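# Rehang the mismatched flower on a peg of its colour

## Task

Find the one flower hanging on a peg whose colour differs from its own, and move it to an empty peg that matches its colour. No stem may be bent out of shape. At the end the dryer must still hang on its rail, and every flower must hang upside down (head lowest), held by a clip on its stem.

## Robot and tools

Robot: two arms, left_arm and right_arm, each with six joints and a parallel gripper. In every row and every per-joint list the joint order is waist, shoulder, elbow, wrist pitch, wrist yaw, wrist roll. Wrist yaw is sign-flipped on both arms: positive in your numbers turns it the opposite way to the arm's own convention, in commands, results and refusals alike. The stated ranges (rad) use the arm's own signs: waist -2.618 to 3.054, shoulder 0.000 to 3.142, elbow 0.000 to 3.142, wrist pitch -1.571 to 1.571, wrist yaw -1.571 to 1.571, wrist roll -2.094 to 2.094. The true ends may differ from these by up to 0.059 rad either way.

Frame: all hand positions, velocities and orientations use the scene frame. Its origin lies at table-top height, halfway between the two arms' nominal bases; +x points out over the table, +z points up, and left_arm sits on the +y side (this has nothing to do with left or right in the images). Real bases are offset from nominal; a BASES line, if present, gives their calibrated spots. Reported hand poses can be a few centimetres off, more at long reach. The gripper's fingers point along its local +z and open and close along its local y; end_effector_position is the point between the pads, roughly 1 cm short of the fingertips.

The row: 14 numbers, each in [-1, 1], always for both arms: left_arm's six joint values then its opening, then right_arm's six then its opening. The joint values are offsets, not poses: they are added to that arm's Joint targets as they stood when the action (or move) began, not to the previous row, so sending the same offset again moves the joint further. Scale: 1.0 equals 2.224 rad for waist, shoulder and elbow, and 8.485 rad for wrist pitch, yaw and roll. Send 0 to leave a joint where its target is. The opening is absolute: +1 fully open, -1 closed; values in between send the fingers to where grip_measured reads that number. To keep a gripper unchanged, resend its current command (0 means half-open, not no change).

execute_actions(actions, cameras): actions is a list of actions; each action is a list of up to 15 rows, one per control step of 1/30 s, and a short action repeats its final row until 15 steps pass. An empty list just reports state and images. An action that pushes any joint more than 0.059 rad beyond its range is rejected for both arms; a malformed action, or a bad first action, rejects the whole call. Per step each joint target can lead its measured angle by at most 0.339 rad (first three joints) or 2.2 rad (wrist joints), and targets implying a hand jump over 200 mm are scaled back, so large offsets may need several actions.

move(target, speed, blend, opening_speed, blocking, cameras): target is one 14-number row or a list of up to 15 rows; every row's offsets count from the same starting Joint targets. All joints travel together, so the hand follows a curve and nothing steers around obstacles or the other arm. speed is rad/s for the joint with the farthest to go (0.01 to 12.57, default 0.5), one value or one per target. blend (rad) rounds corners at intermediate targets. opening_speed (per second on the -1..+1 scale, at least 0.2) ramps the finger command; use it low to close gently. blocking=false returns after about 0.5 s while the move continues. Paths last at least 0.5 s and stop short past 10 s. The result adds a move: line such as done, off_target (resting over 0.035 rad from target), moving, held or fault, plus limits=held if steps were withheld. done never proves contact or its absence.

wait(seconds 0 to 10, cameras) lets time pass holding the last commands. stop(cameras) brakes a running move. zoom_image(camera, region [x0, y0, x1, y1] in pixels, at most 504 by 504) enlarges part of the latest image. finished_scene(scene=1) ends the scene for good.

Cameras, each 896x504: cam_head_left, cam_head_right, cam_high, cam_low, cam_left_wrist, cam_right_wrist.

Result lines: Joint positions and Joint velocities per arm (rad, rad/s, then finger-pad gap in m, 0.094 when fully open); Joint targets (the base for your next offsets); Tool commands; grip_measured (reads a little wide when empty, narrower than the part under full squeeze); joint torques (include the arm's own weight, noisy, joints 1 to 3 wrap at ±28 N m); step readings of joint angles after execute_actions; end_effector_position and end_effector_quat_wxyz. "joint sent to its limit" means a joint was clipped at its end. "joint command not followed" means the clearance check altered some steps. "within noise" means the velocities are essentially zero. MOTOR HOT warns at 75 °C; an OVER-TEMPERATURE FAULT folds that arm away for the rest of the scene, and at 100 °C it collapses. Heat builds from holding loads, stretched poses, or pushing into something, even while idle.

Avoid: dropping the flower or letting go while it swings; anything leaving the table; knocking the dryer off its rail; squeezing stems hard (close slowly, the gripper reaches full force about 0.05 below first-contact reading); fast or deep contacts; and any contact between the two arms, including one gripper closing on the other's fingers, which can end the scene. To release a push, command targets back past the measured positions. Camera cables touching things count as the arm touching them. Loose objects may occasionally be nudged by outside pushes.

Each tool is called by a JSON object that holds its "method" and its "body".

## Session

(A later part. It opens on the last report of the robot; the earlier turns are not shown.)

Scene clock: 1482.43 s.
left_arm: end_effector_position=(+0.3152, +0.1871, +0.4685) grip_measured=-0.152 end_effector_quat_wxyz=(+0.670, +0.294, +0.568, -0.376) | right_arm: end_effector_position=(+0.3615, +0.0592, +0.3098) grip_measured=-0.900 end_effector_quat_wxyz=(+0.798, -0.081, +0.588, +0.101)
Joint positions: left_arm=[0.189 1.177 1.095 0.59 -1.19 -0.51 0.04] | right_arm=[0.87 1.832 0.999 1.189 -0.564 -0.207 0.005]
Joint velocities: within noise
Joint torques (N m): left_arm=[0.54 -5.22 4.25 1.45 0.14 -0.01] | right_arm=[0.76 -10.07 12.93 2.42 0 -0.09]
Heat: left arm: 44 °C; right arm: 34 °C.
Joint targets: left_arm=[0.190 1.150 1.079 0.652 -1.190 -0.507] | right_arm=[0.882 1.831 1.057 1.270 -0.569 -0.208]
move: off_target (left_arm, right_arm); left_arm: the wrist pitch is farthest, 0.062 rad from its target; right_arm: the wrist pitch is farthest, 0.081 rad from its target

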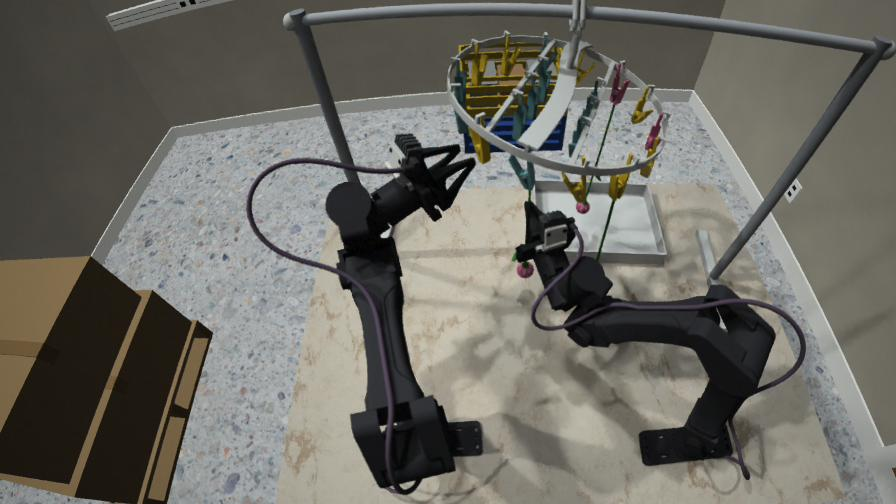

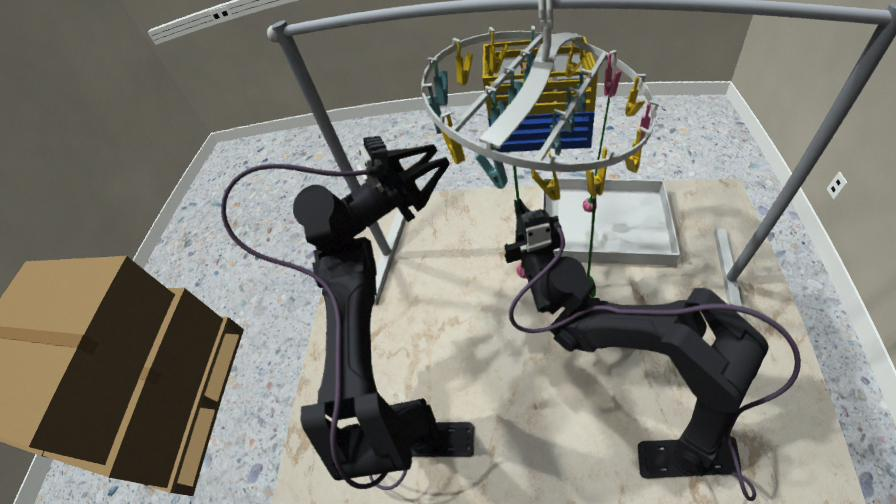

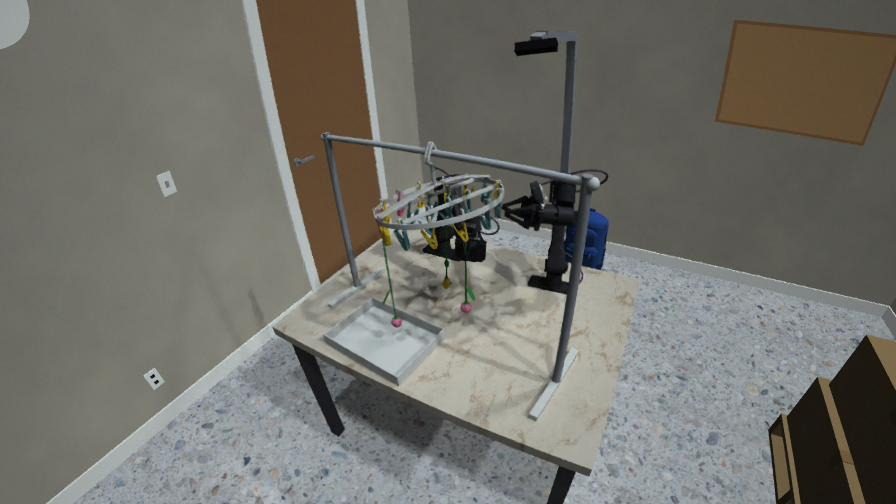

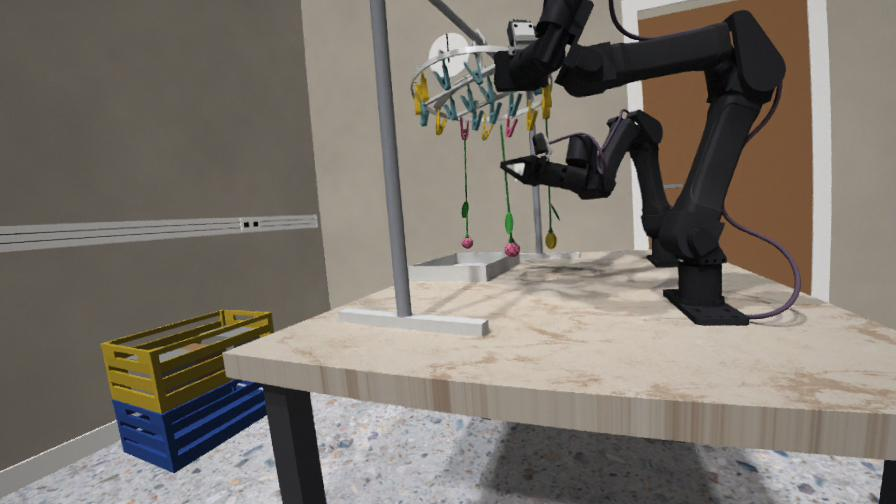

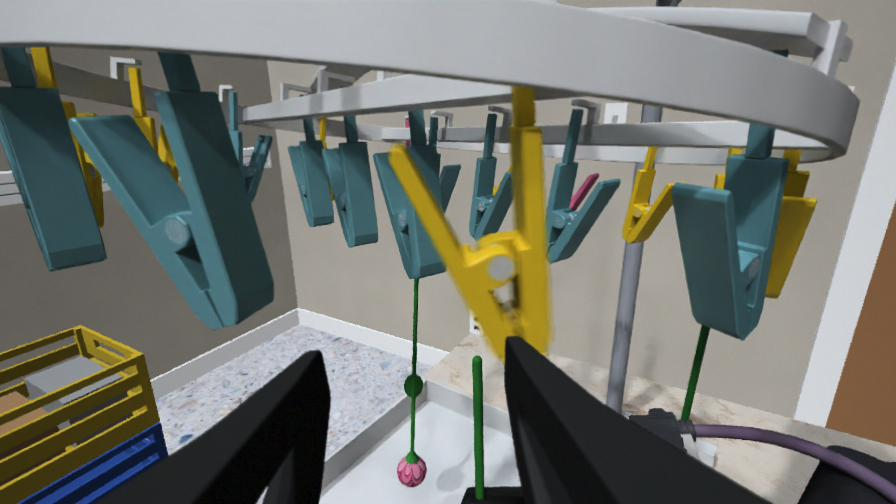

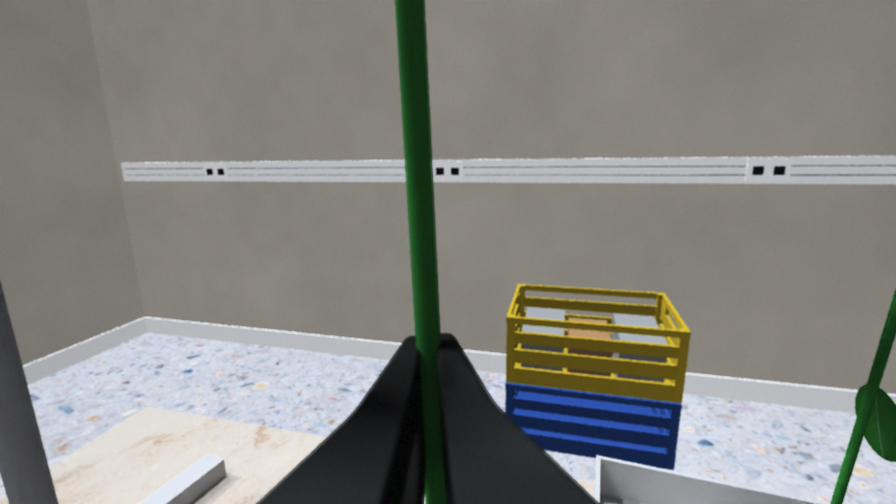

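{"method": "wait", "body": {"seconds": 0.3}}

Scene clock: 1490.47 s.
left_arm: end_effector_position=(+0.3151, +0.1871, +0.4687) grip_measured=-0.152 end_effector_quat_wxyz=(+0.671, +0.294, +0.568, -0.375) | right_arm: end_effector_position=(+0.3616, +0.0590, +0.3097) grip_measured=-0.900 end_effector_quat_wxyz=(+0.798, -0.080, +0.589, +0.101)
Joint positions: left_arm=[0.189 1.177 1.095 0.592 -1.19 -0.51 0.04] | right_arm=[0.87 1.832 0.999 1.189 -0.566 -0.207 0.005]
Joint velocities: within noise
Joint torques (N m): left_arm=[0.61 -5.39 4.27 1.42 0.18 -0.06] | right_arm=[0.75 -10.07 12.93 2.42 -0.03 -0.08]
Heat: left arm: 42 °C; right arm: 38 °C.
Joint targets: left_arm=[0.190 1.150 1.079 0.652 -1.190 -0.507] | right_arm=[0.882 1.831 1.057 1.270 -0.569 -0.208]
Tool commands: left_gripper/opening=-0.15 right_gripper/opening=-1.0
wait: 0.30 s; at rest from the start

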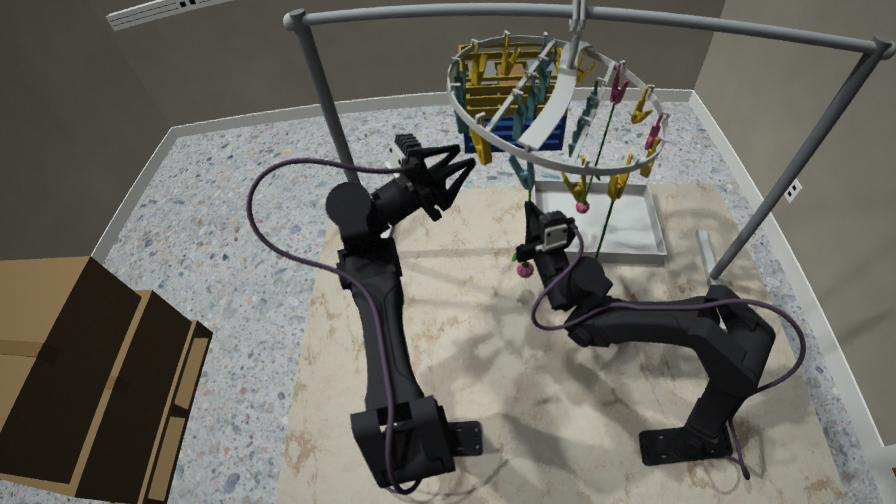

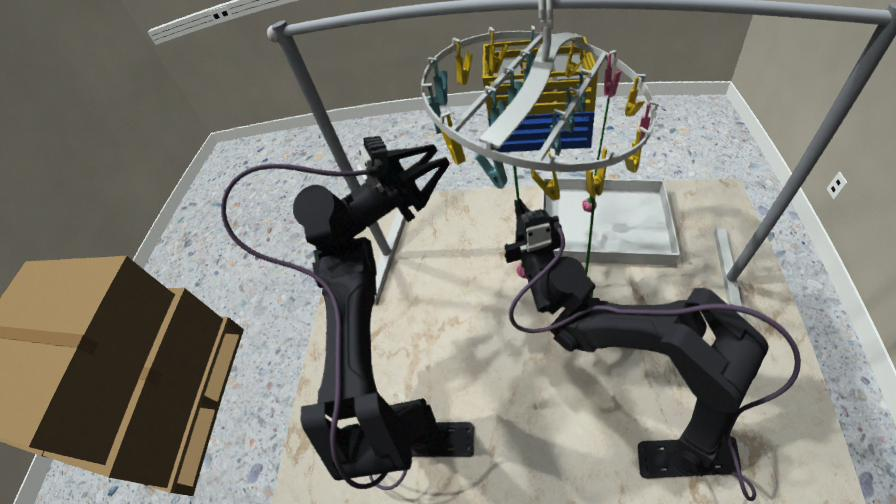

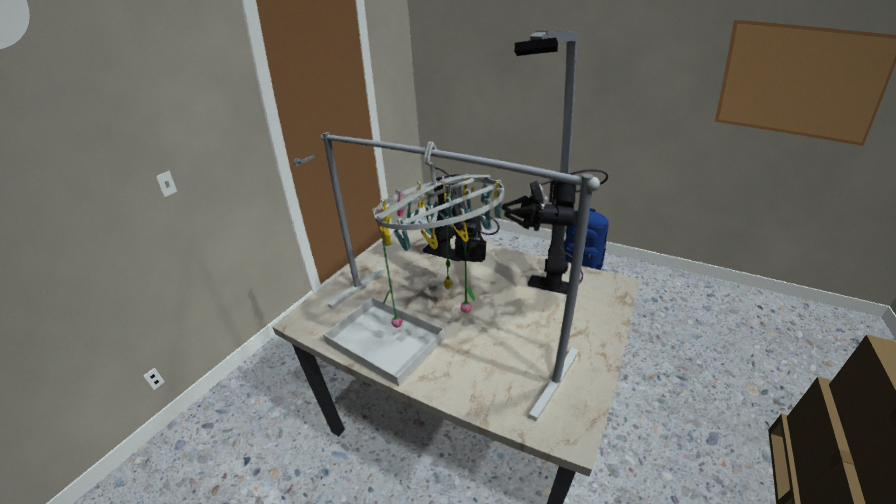

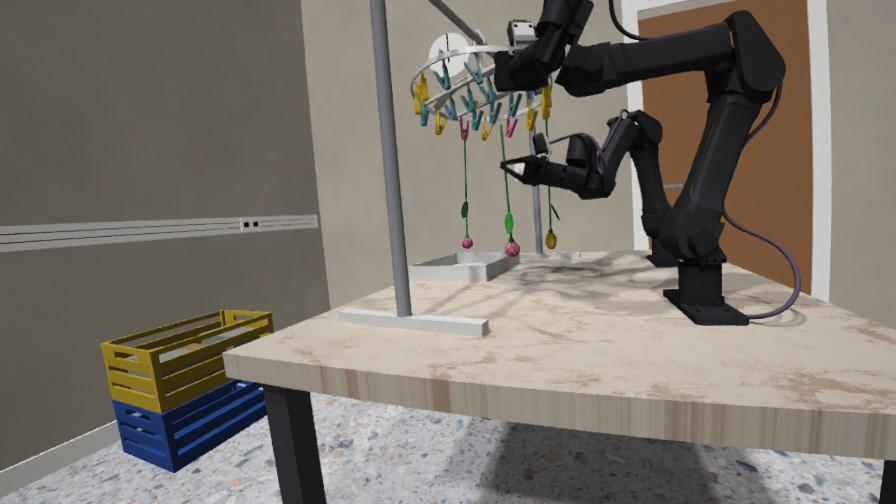

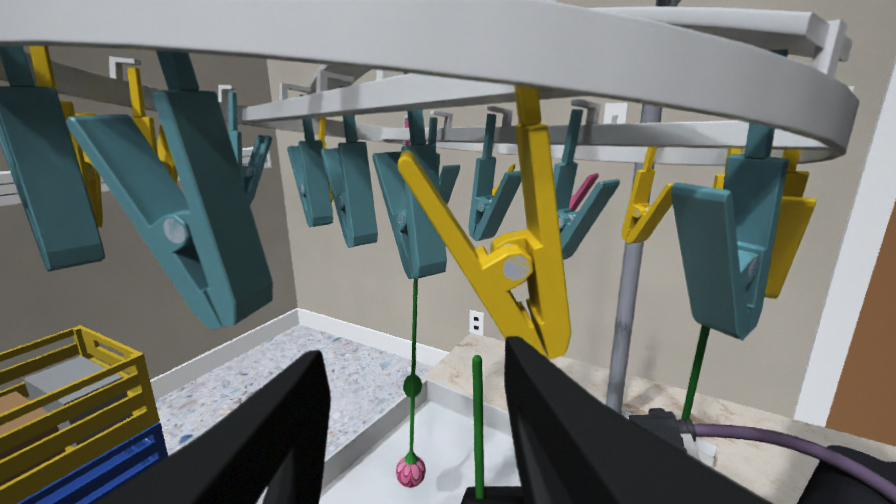

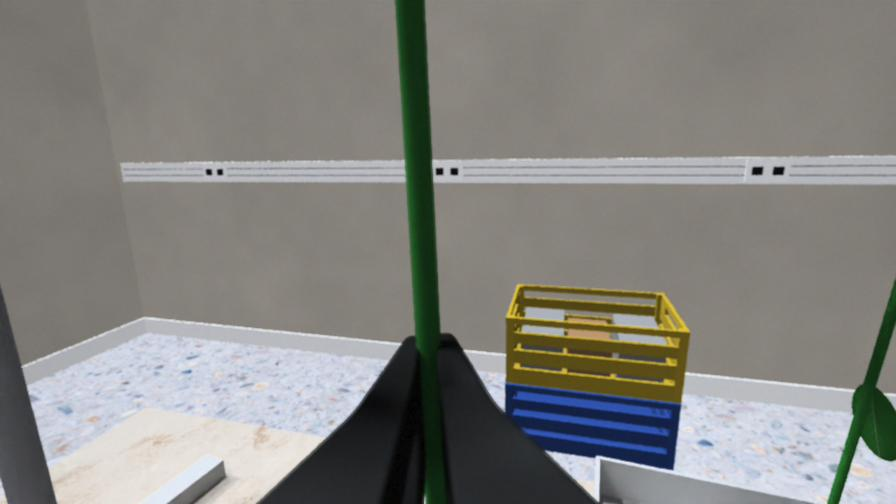

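{"method": "move", "body": {"target": [-0.0886, 0.2235, -0.2424, 0.1006, 0.0035, 0.0211, -0.45, 0,0,0,0,0,0,-1.0], "speed": 0.5}}

Scene clock: 1612.37 s.
left_arm: end_effector_position=(+0.3398, +0.1286, +0.2317) grip_measured=-0.448 end_effector_quat_wxyz=(+0.612, +0.347, +0.568, -0.427) | right_arm: end_effector_position=(+0.3616, +0.0590, +0.3097) grip_measured=-0.900 end_effector_quat_wxyz=(+0.798, -0.080, +0.589, +0.101)
Joint positions: left_arm=[-0.008 1.653 0.549 1.414 -1.188 -0.349 0.026] | right_arm=[0.87 1.832 0.999 1.189 -0.566 -0.207 0.005]
Joint velocities: within noise
Joint torques (N m): left_arm=[-0.32 -5.94 3.34 1.89 0.33 0.18] | right_arm=[0.76 -10.07 12.92 2.42 -0.03 -0.08]
Heat: left arm: 36 °C; right arm: 46 °C.
Joint targets: left_arm=[-0.008 1.647 0.540 1.505 -1.161 -0.328] | right_arm=[0.882 1.831 1.057 1.270 -0.569 -0.208]
move: off_target (left_arm, right_arm); left_arm: the wrist pitch is farthest, 0.092 rad from its target; right_arm: the wrist pitch is farthest, 0.081 rad from its target

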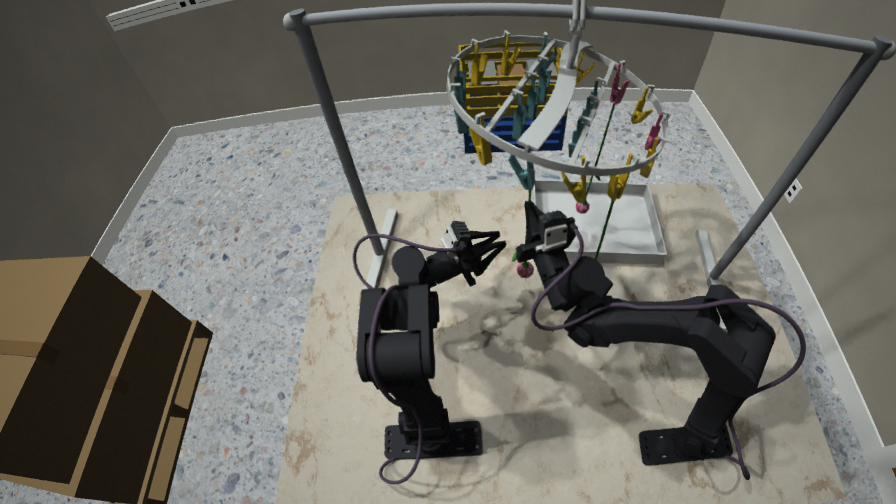

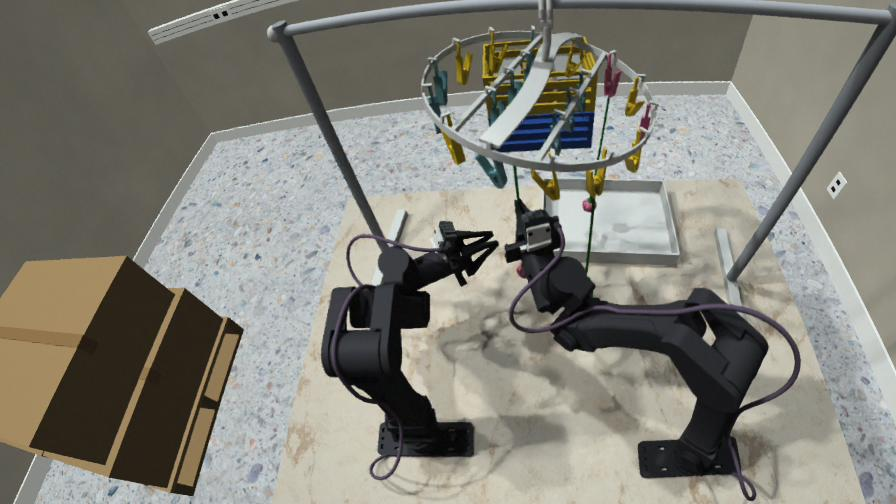

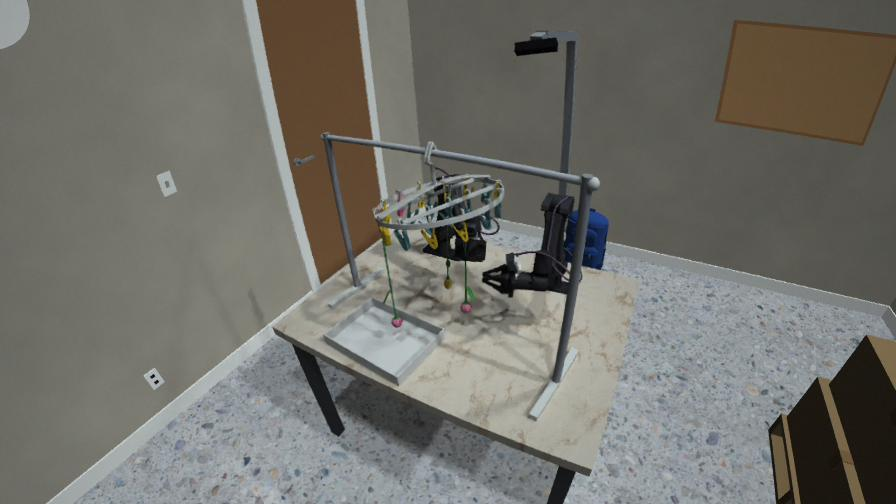

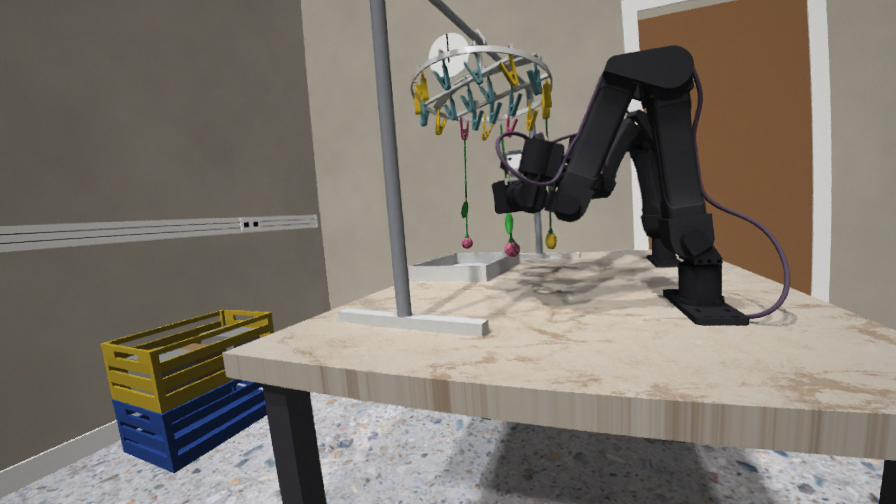

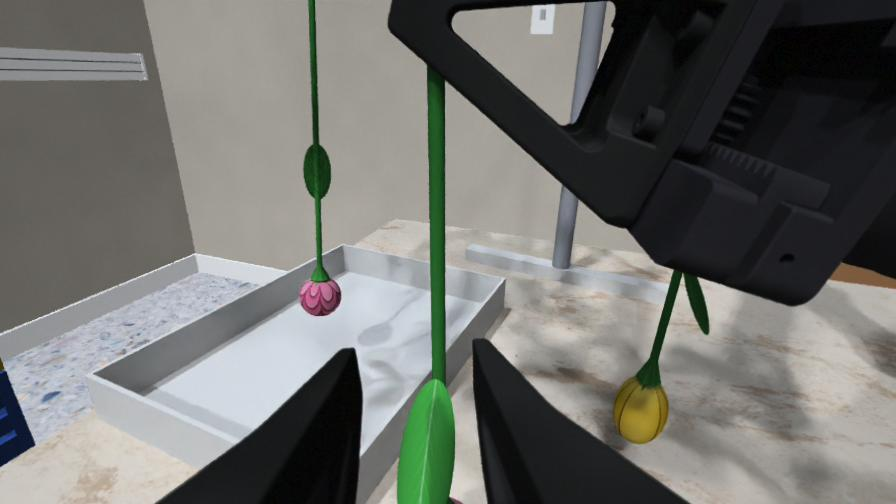

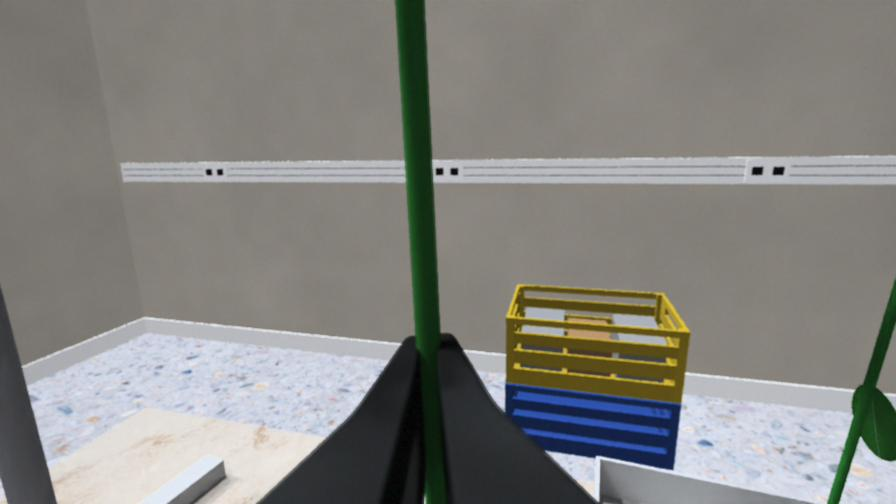

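{"method": "move", "body": {"target": [[0,0,0.027,-0.0147,0,0,-0.45,0,0,0,0,0,0,-1.0],[-0.0868,-0.0022,0.0706,-0.0352,0.025,0.0165,-0.45,0,0,0,0,0,0,-1.0]], "speed": [0.3,0.2]}}

Scene clock: 1680.67 s.
left_arm: end_effector_position=(+0.3611, +0.0758, +0.2473) grip_measured=-0.448 end_effector_quat_wxyz=(+0.633, +0.350, +0.558, -0.407) | right_arm: end_effector_position=(+0.3616, +0.0590, +0.3097) grip_measured=-0.900 end_effector_quat_wxyz=(+0.798, -0.080, +0.589, +0.101)
Joint positions: left_arm=[-0.2 1.653 0.65 1.239 -0.975 -0.208 0.026] | right_arm=[0.87 1.832 0.999 1.189 -0.566 -0.207 0.005]
Joint velocities: within noise
Joint torques (N m): left_arm=[-0.1 -7.16 8.76 0.93 0.26 0.18] | right_arm=[0.75 -10.07 12.93 2.42 -0.02 -0.08]
Heat: left arm: 35 °C; right arm: 47 °C.
Joint targets: left_arm=[-0.201 1.642 0.697 1.207 -0.949 -0.188] | right_arm=[0.882 1.831 1.057 1.270 -0.569 -0.208]
move: off_target (left_arm, right_arm); left_arm: the elbow is farthest, 0.047 rad from its target; right_arm: the wrist pitch is farthest, 0.081 rad from its target

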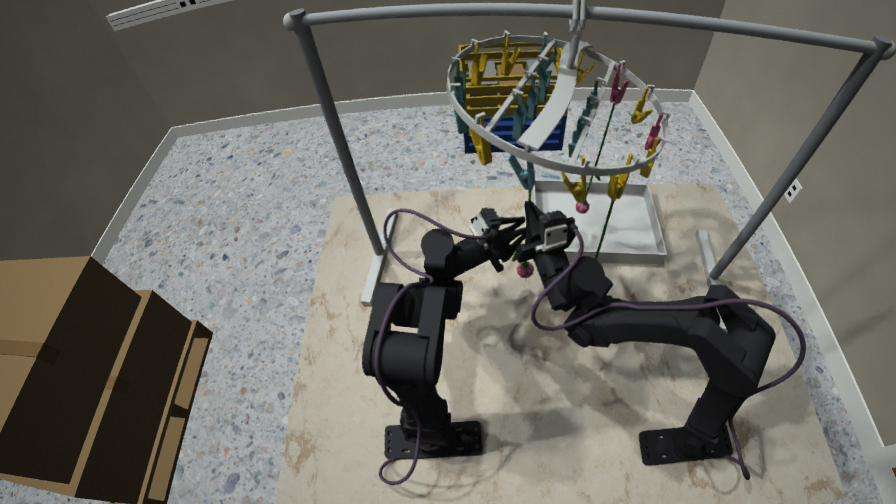

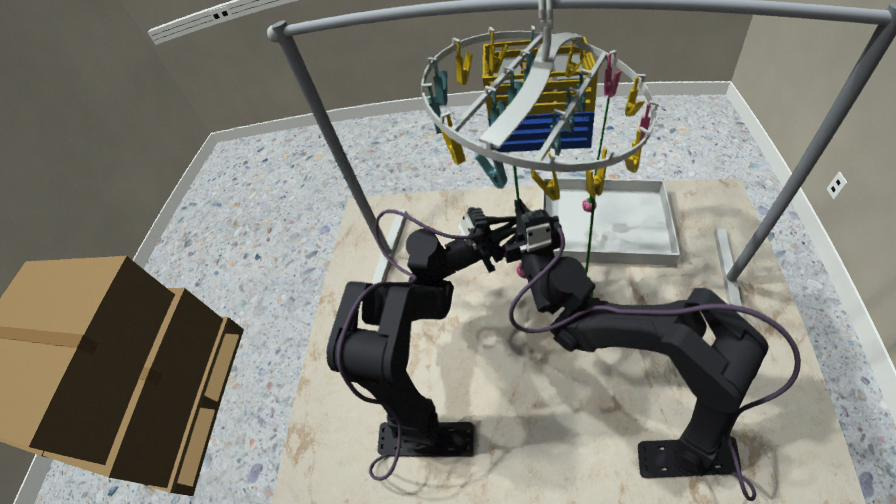

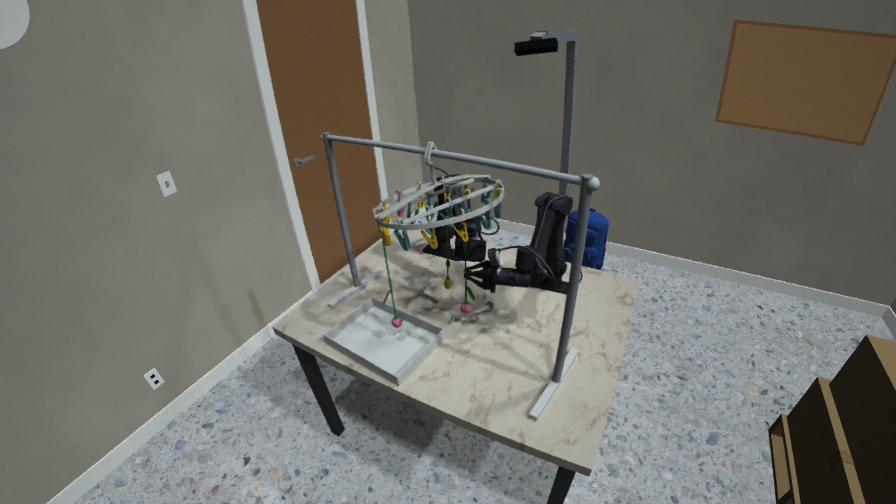

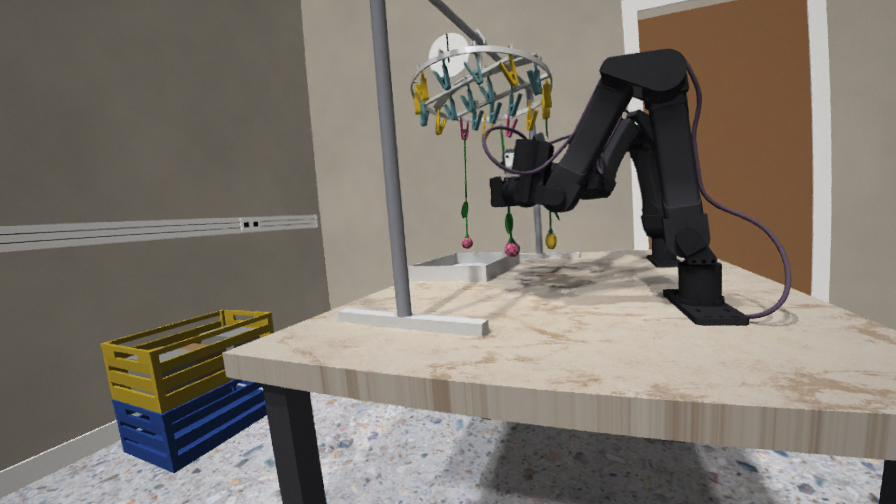

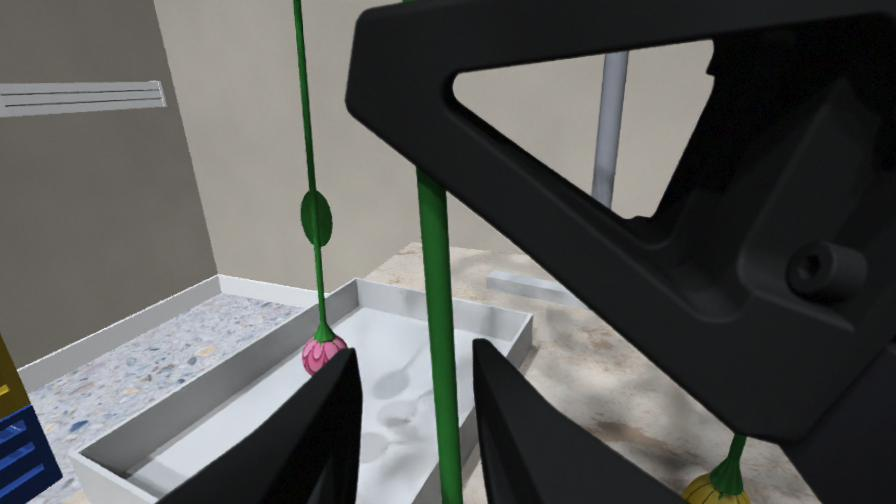

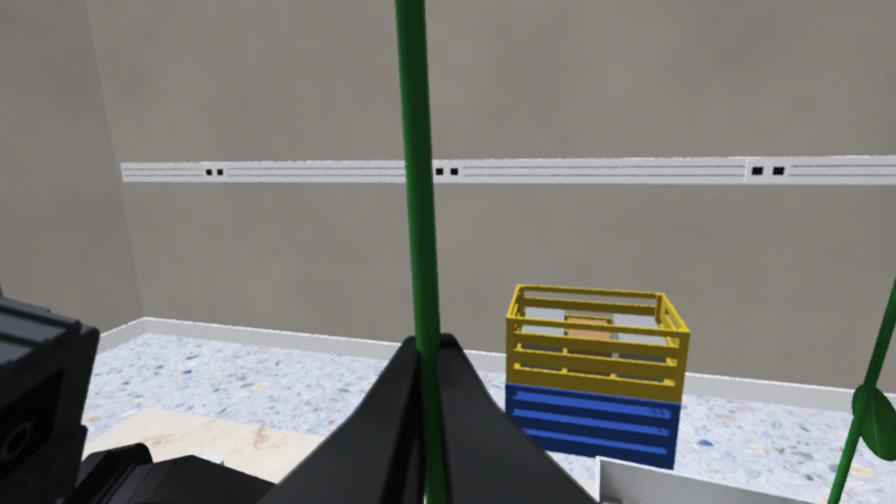

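{"method": "move", "body": {"target": [0,0,0,0,0,0,-0.45,0,0.0252,0,0.0159,0,0,-1.0], "speed": 0.12, "cameras": ["cam_left_wrist","cam_right_wrist","cam_low","cam_head_left"]}}

Scene clock: 1736.53 s.
left_arm: end_effector_position=(+0.3613, +0.0760, +0.2474) grip_measured=-0.448 end_effector_quat_wxyz=(+0.633, +0.350, +0.558, -0.406) | right_arm: end_effector_position=(+0.3607, +0.0580, +0.3115) grip_measured=-0.900 end_effector_quat_wxyz=(+0.816, -0.058, +0.563, +0.117)
Joint positions: left_arm=[-0.2 1.653 0.65 1.239 -0.973 -0.208 0.026] | right_arm=[0.87 1.886 0.999 1.326 -0.566 -0.207 0.005]
Joint velocities: within noise
Joint torques (N m): left_arm=[-0.53 -7.02 8.77 0.94 0.29 0.09] | right_arm=[0.75 -10.07 12.63 2.34 0 -0.08]
Heat: left arm: 42 °C; right arm: 48 °C.
Joint targets: left_arm=[-0.201 1.642 0.697 1.207 -0.949 -0.188] | right_arm=[0.882 1.887 1.057 1.405 -0.569 -0.208]
move: off_target (left_arm, right_arm); left_arm: the elbow is farthest, 0.047 rad from its target; right_arm: the wrist pitch is farthest, 0.079 rad from its target
Images, in order (width x height): cam_head_left 896x504, cam_low 896x504, cam_left_wrist 896x504, cam_right_wrist 896x504.

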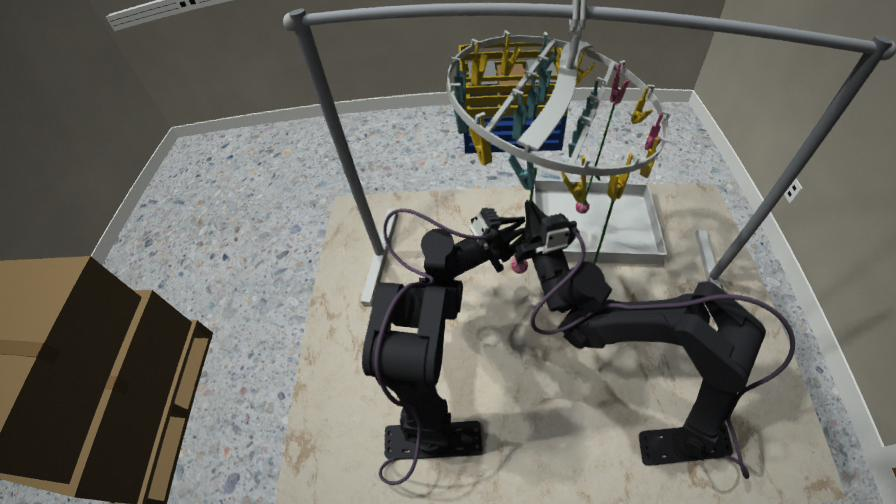

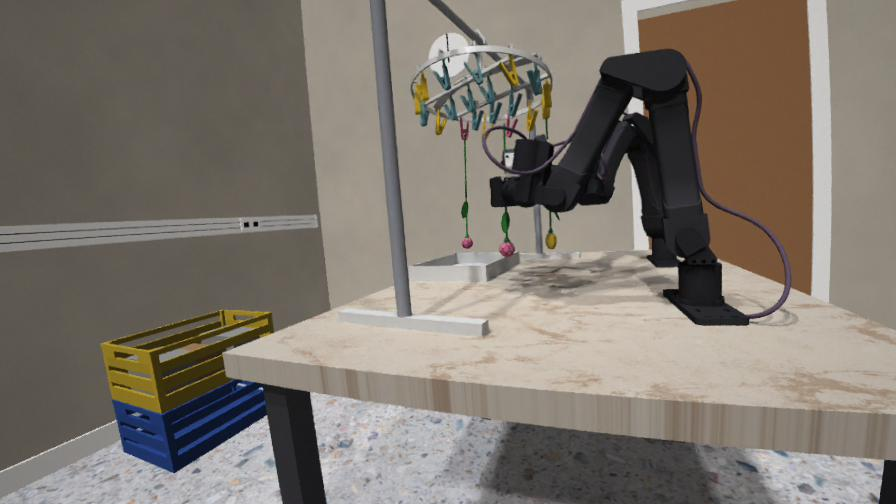

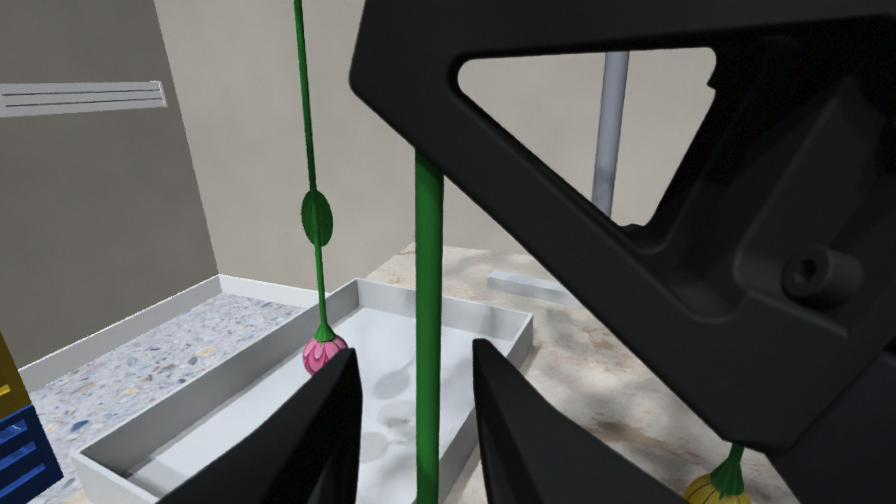

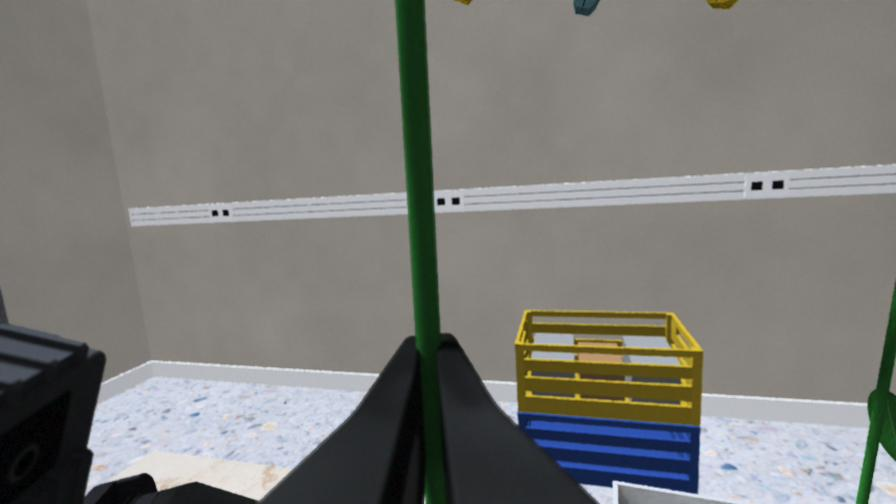

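{"method": "move", "body": {"target": [-0.0058,0,0,0,0,0,-0.6,0,0,0,0,0,0,-1.0], "speed": 0.1, "cameras": ["cam_left_wrist","cam_right_wrist"]}}

Scene clock: 1745.47 s.
left_arm: end_effector_position=(+0.3613, +0.0760, +0.2474) grip_measured=-0.598 end_effector_quat_wxyz=(+0.633, +0.350, +0.558, -0.406) | right_arm: end_effector_position=(+0.3606, +0.0579, +0.3118) grip_measured=-0.900 end_effector_quat_wxyz=(+0.816, -0.058, +0.563, +0.117)
Joint positions: left_arm=[-0.2 1.653 0.65 1.239 -0.973 -0.208 0.019] | right_arm=[0.87 1.886 0.999 1.327 -0.566 -0.207 0.005]
Joint velocities: within noise
Joint torques (N m): left_arm=[-0.8 -6.98 8.57 0.93 0.27 0.1] | right_arm=[0.75 -10.07 12.63 2.33 0 -0.08]
Heat: left arm: 42 °C; right arm: 48 °C.
Joint targets: left_arm=[-0.214 1.642 0.697 1.207 -0.949 -0.188] | right_arm=[0.882 1.887 1.057 1.405 -0.569 -0.208]
move: off_target (left_arm, right_arm); left_arm: the elbow is farthest, 0.047 rad from its target; right_arm: the wrist pitch is farthest, 0.078 rad from its target
Images, in order (width x height): cam_left_wrist 896x504, cam_right_wrist 896x504.

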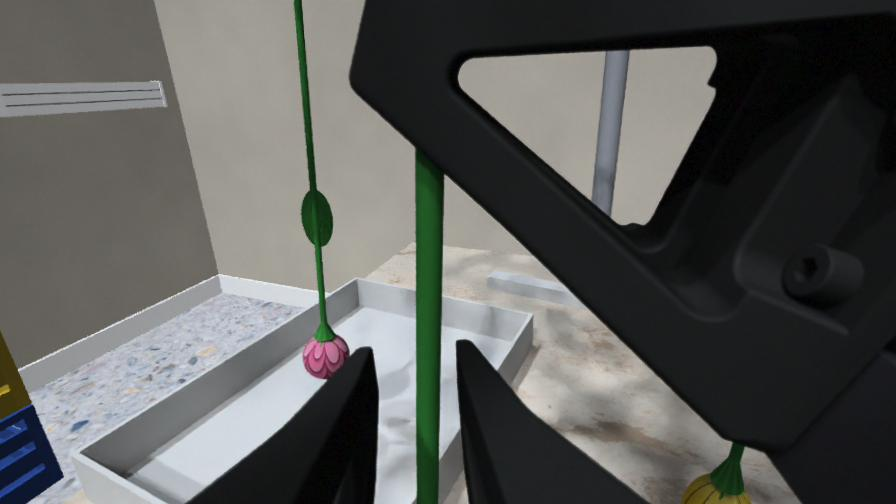

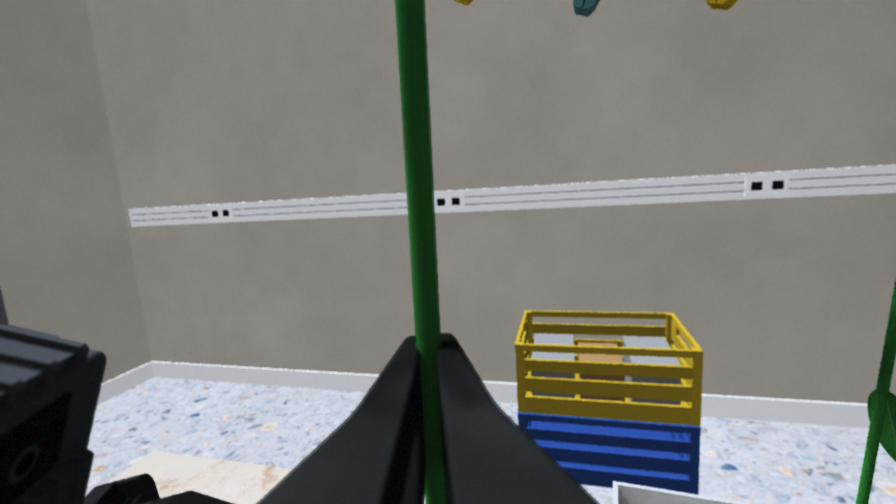

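{"method": "move", "body": {"target": [-0.0056,0,0,0,0,0,-0.6,0,0,0,0,0,0,-1.0], "speed": 0.1, "cameras": ["cam_left_wrist"]}}

Scene clock: 1752.73 s.
left_arm: end_effector_position=(+0.3576, +0.0693, +0.2474) grip_measured=-0.598 end_effector_quat_wxyz=(+0.629, +0.355, +0.555, -0.412) | right_arm: end_effector_position=(+0.3601, +0.0585, +0.3118) grip_measured=-0.900 end_effector_quat_wxyz=(+0.816, -0.058, +0.563, +0.118)
Joint positions: left_arm=[-0.219 1.653 0.65 1.239 -0.973 -0.208 0.019] | right_arm=[0.871 1.886 0.999 1.327 -0.566 -0.207 0.005]
Joint velocities: within noise
Joint torques (N m): left_arm=[-0.59 -7.34 8.75 0.94 0.26 0.12] | right_arm=[0.75 -10.07 12.64 2.32 0 -0.08]
Heat: left arm: 42 °C; right arm: 48 °C.
Joint targets: left_arm=[-0.226 1.642 0.697 1.207 -0.949 -0.188] | right_arm=[0.882 1.887 1.057 1.405 -0.569 -0.208]
move: off_target (left_arm, right_arm); left_arm: the elbow is farthest, 0.047 rad from its target; right_arm: the wrist pitch is farthest, 0.078 rad from its target
Images, in order (width x height): cam_left_wrist 896x504.

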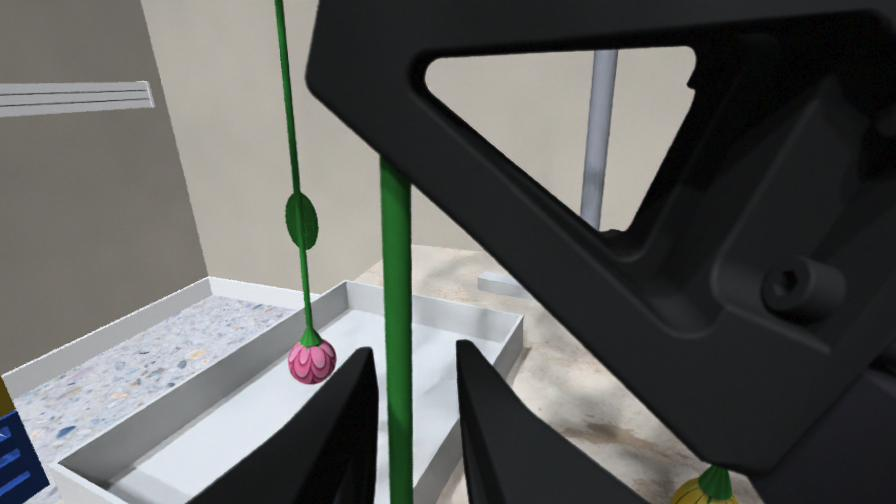

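{"method": "move", "body": {"target": [0,0,0,0,0,0,-1.0,0,0,0,0,0,0,-1.0], "speed": 0.1, "opening_speed": 0.25, "cameras": ["cam_left_wrist","cam_right_wrist"]}}

Scene clock: 1764.40 s.
left_arm: end_effector_position=(+0.3584, +0.0696, +0.2473) grip_measured=-0.918 end_effector_quat_wxyz=(+0.631, +0.354, +0.556, -0.410) | right_arm: end_effector_position=(+0.3591, +0.0597, +0.3118) grip_measured=-0.900 end_effector_quat_wxyz=(+0.816, -0.059, +0.563, +0.119)
Joint positions: left_arm=[-0.219 1.653 0.65 1.238 -0.969 -0.203 0.004] | right_arm=[0.874 1.886 0.999 1.327 -0.566 -0.207 0.005]
Joint velocities: within noise
Joint torques (N m): left_arm=[-0.44 -7.16 8.62 0.93 0.18 0.13] | right_arm=[0.75 -10.07 12.63 2.32 0 -0.08]
Heat: left arm: 42 °C; right arm: 48 °C.
Joint targets: left_arm=[-0.226 1.642 0.697 1.207 -0.949 -0.188] | right_arm=[0.882 1.887 1.057 1.405 -0.569 -0.208]
move: off_target (left_arm, right_arm); left_arm: the elbow is farthest, 0.047 rad from its target; right_arm: the wrist pitch is farthest, 0.078 rad from its target
Images, in order (width x height): cam_left_wrist 896x504, cam_right_wrist 896x504.

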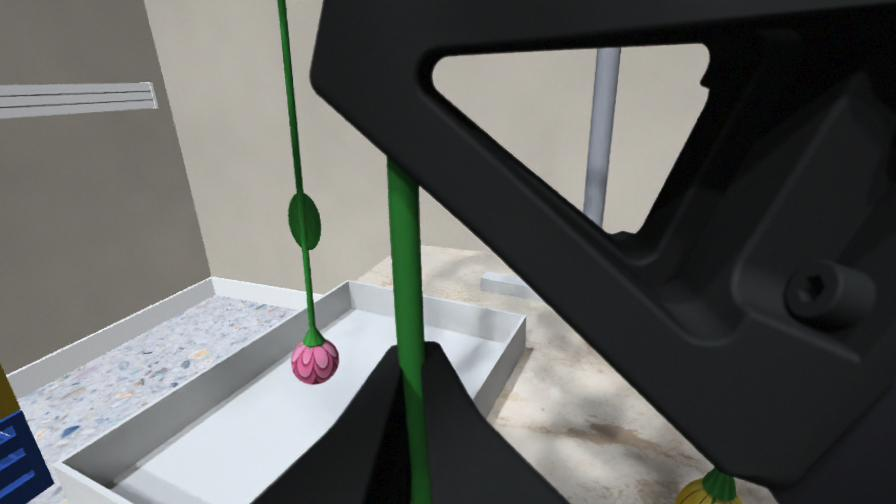

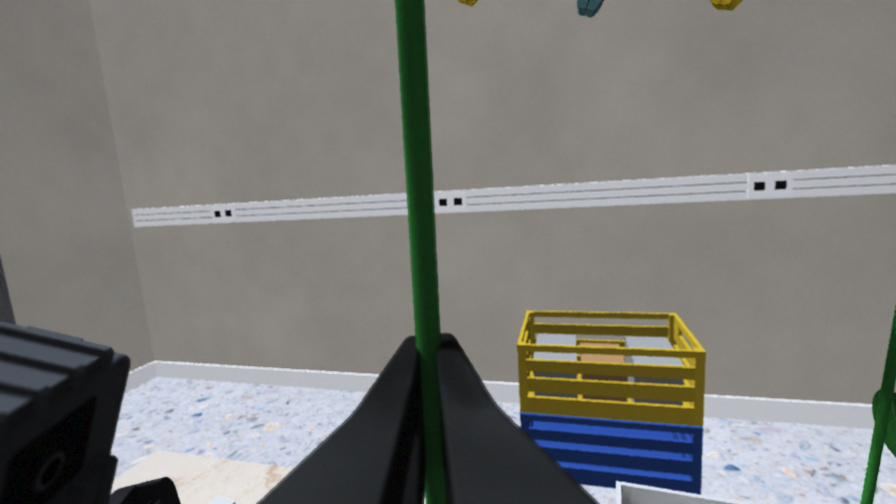

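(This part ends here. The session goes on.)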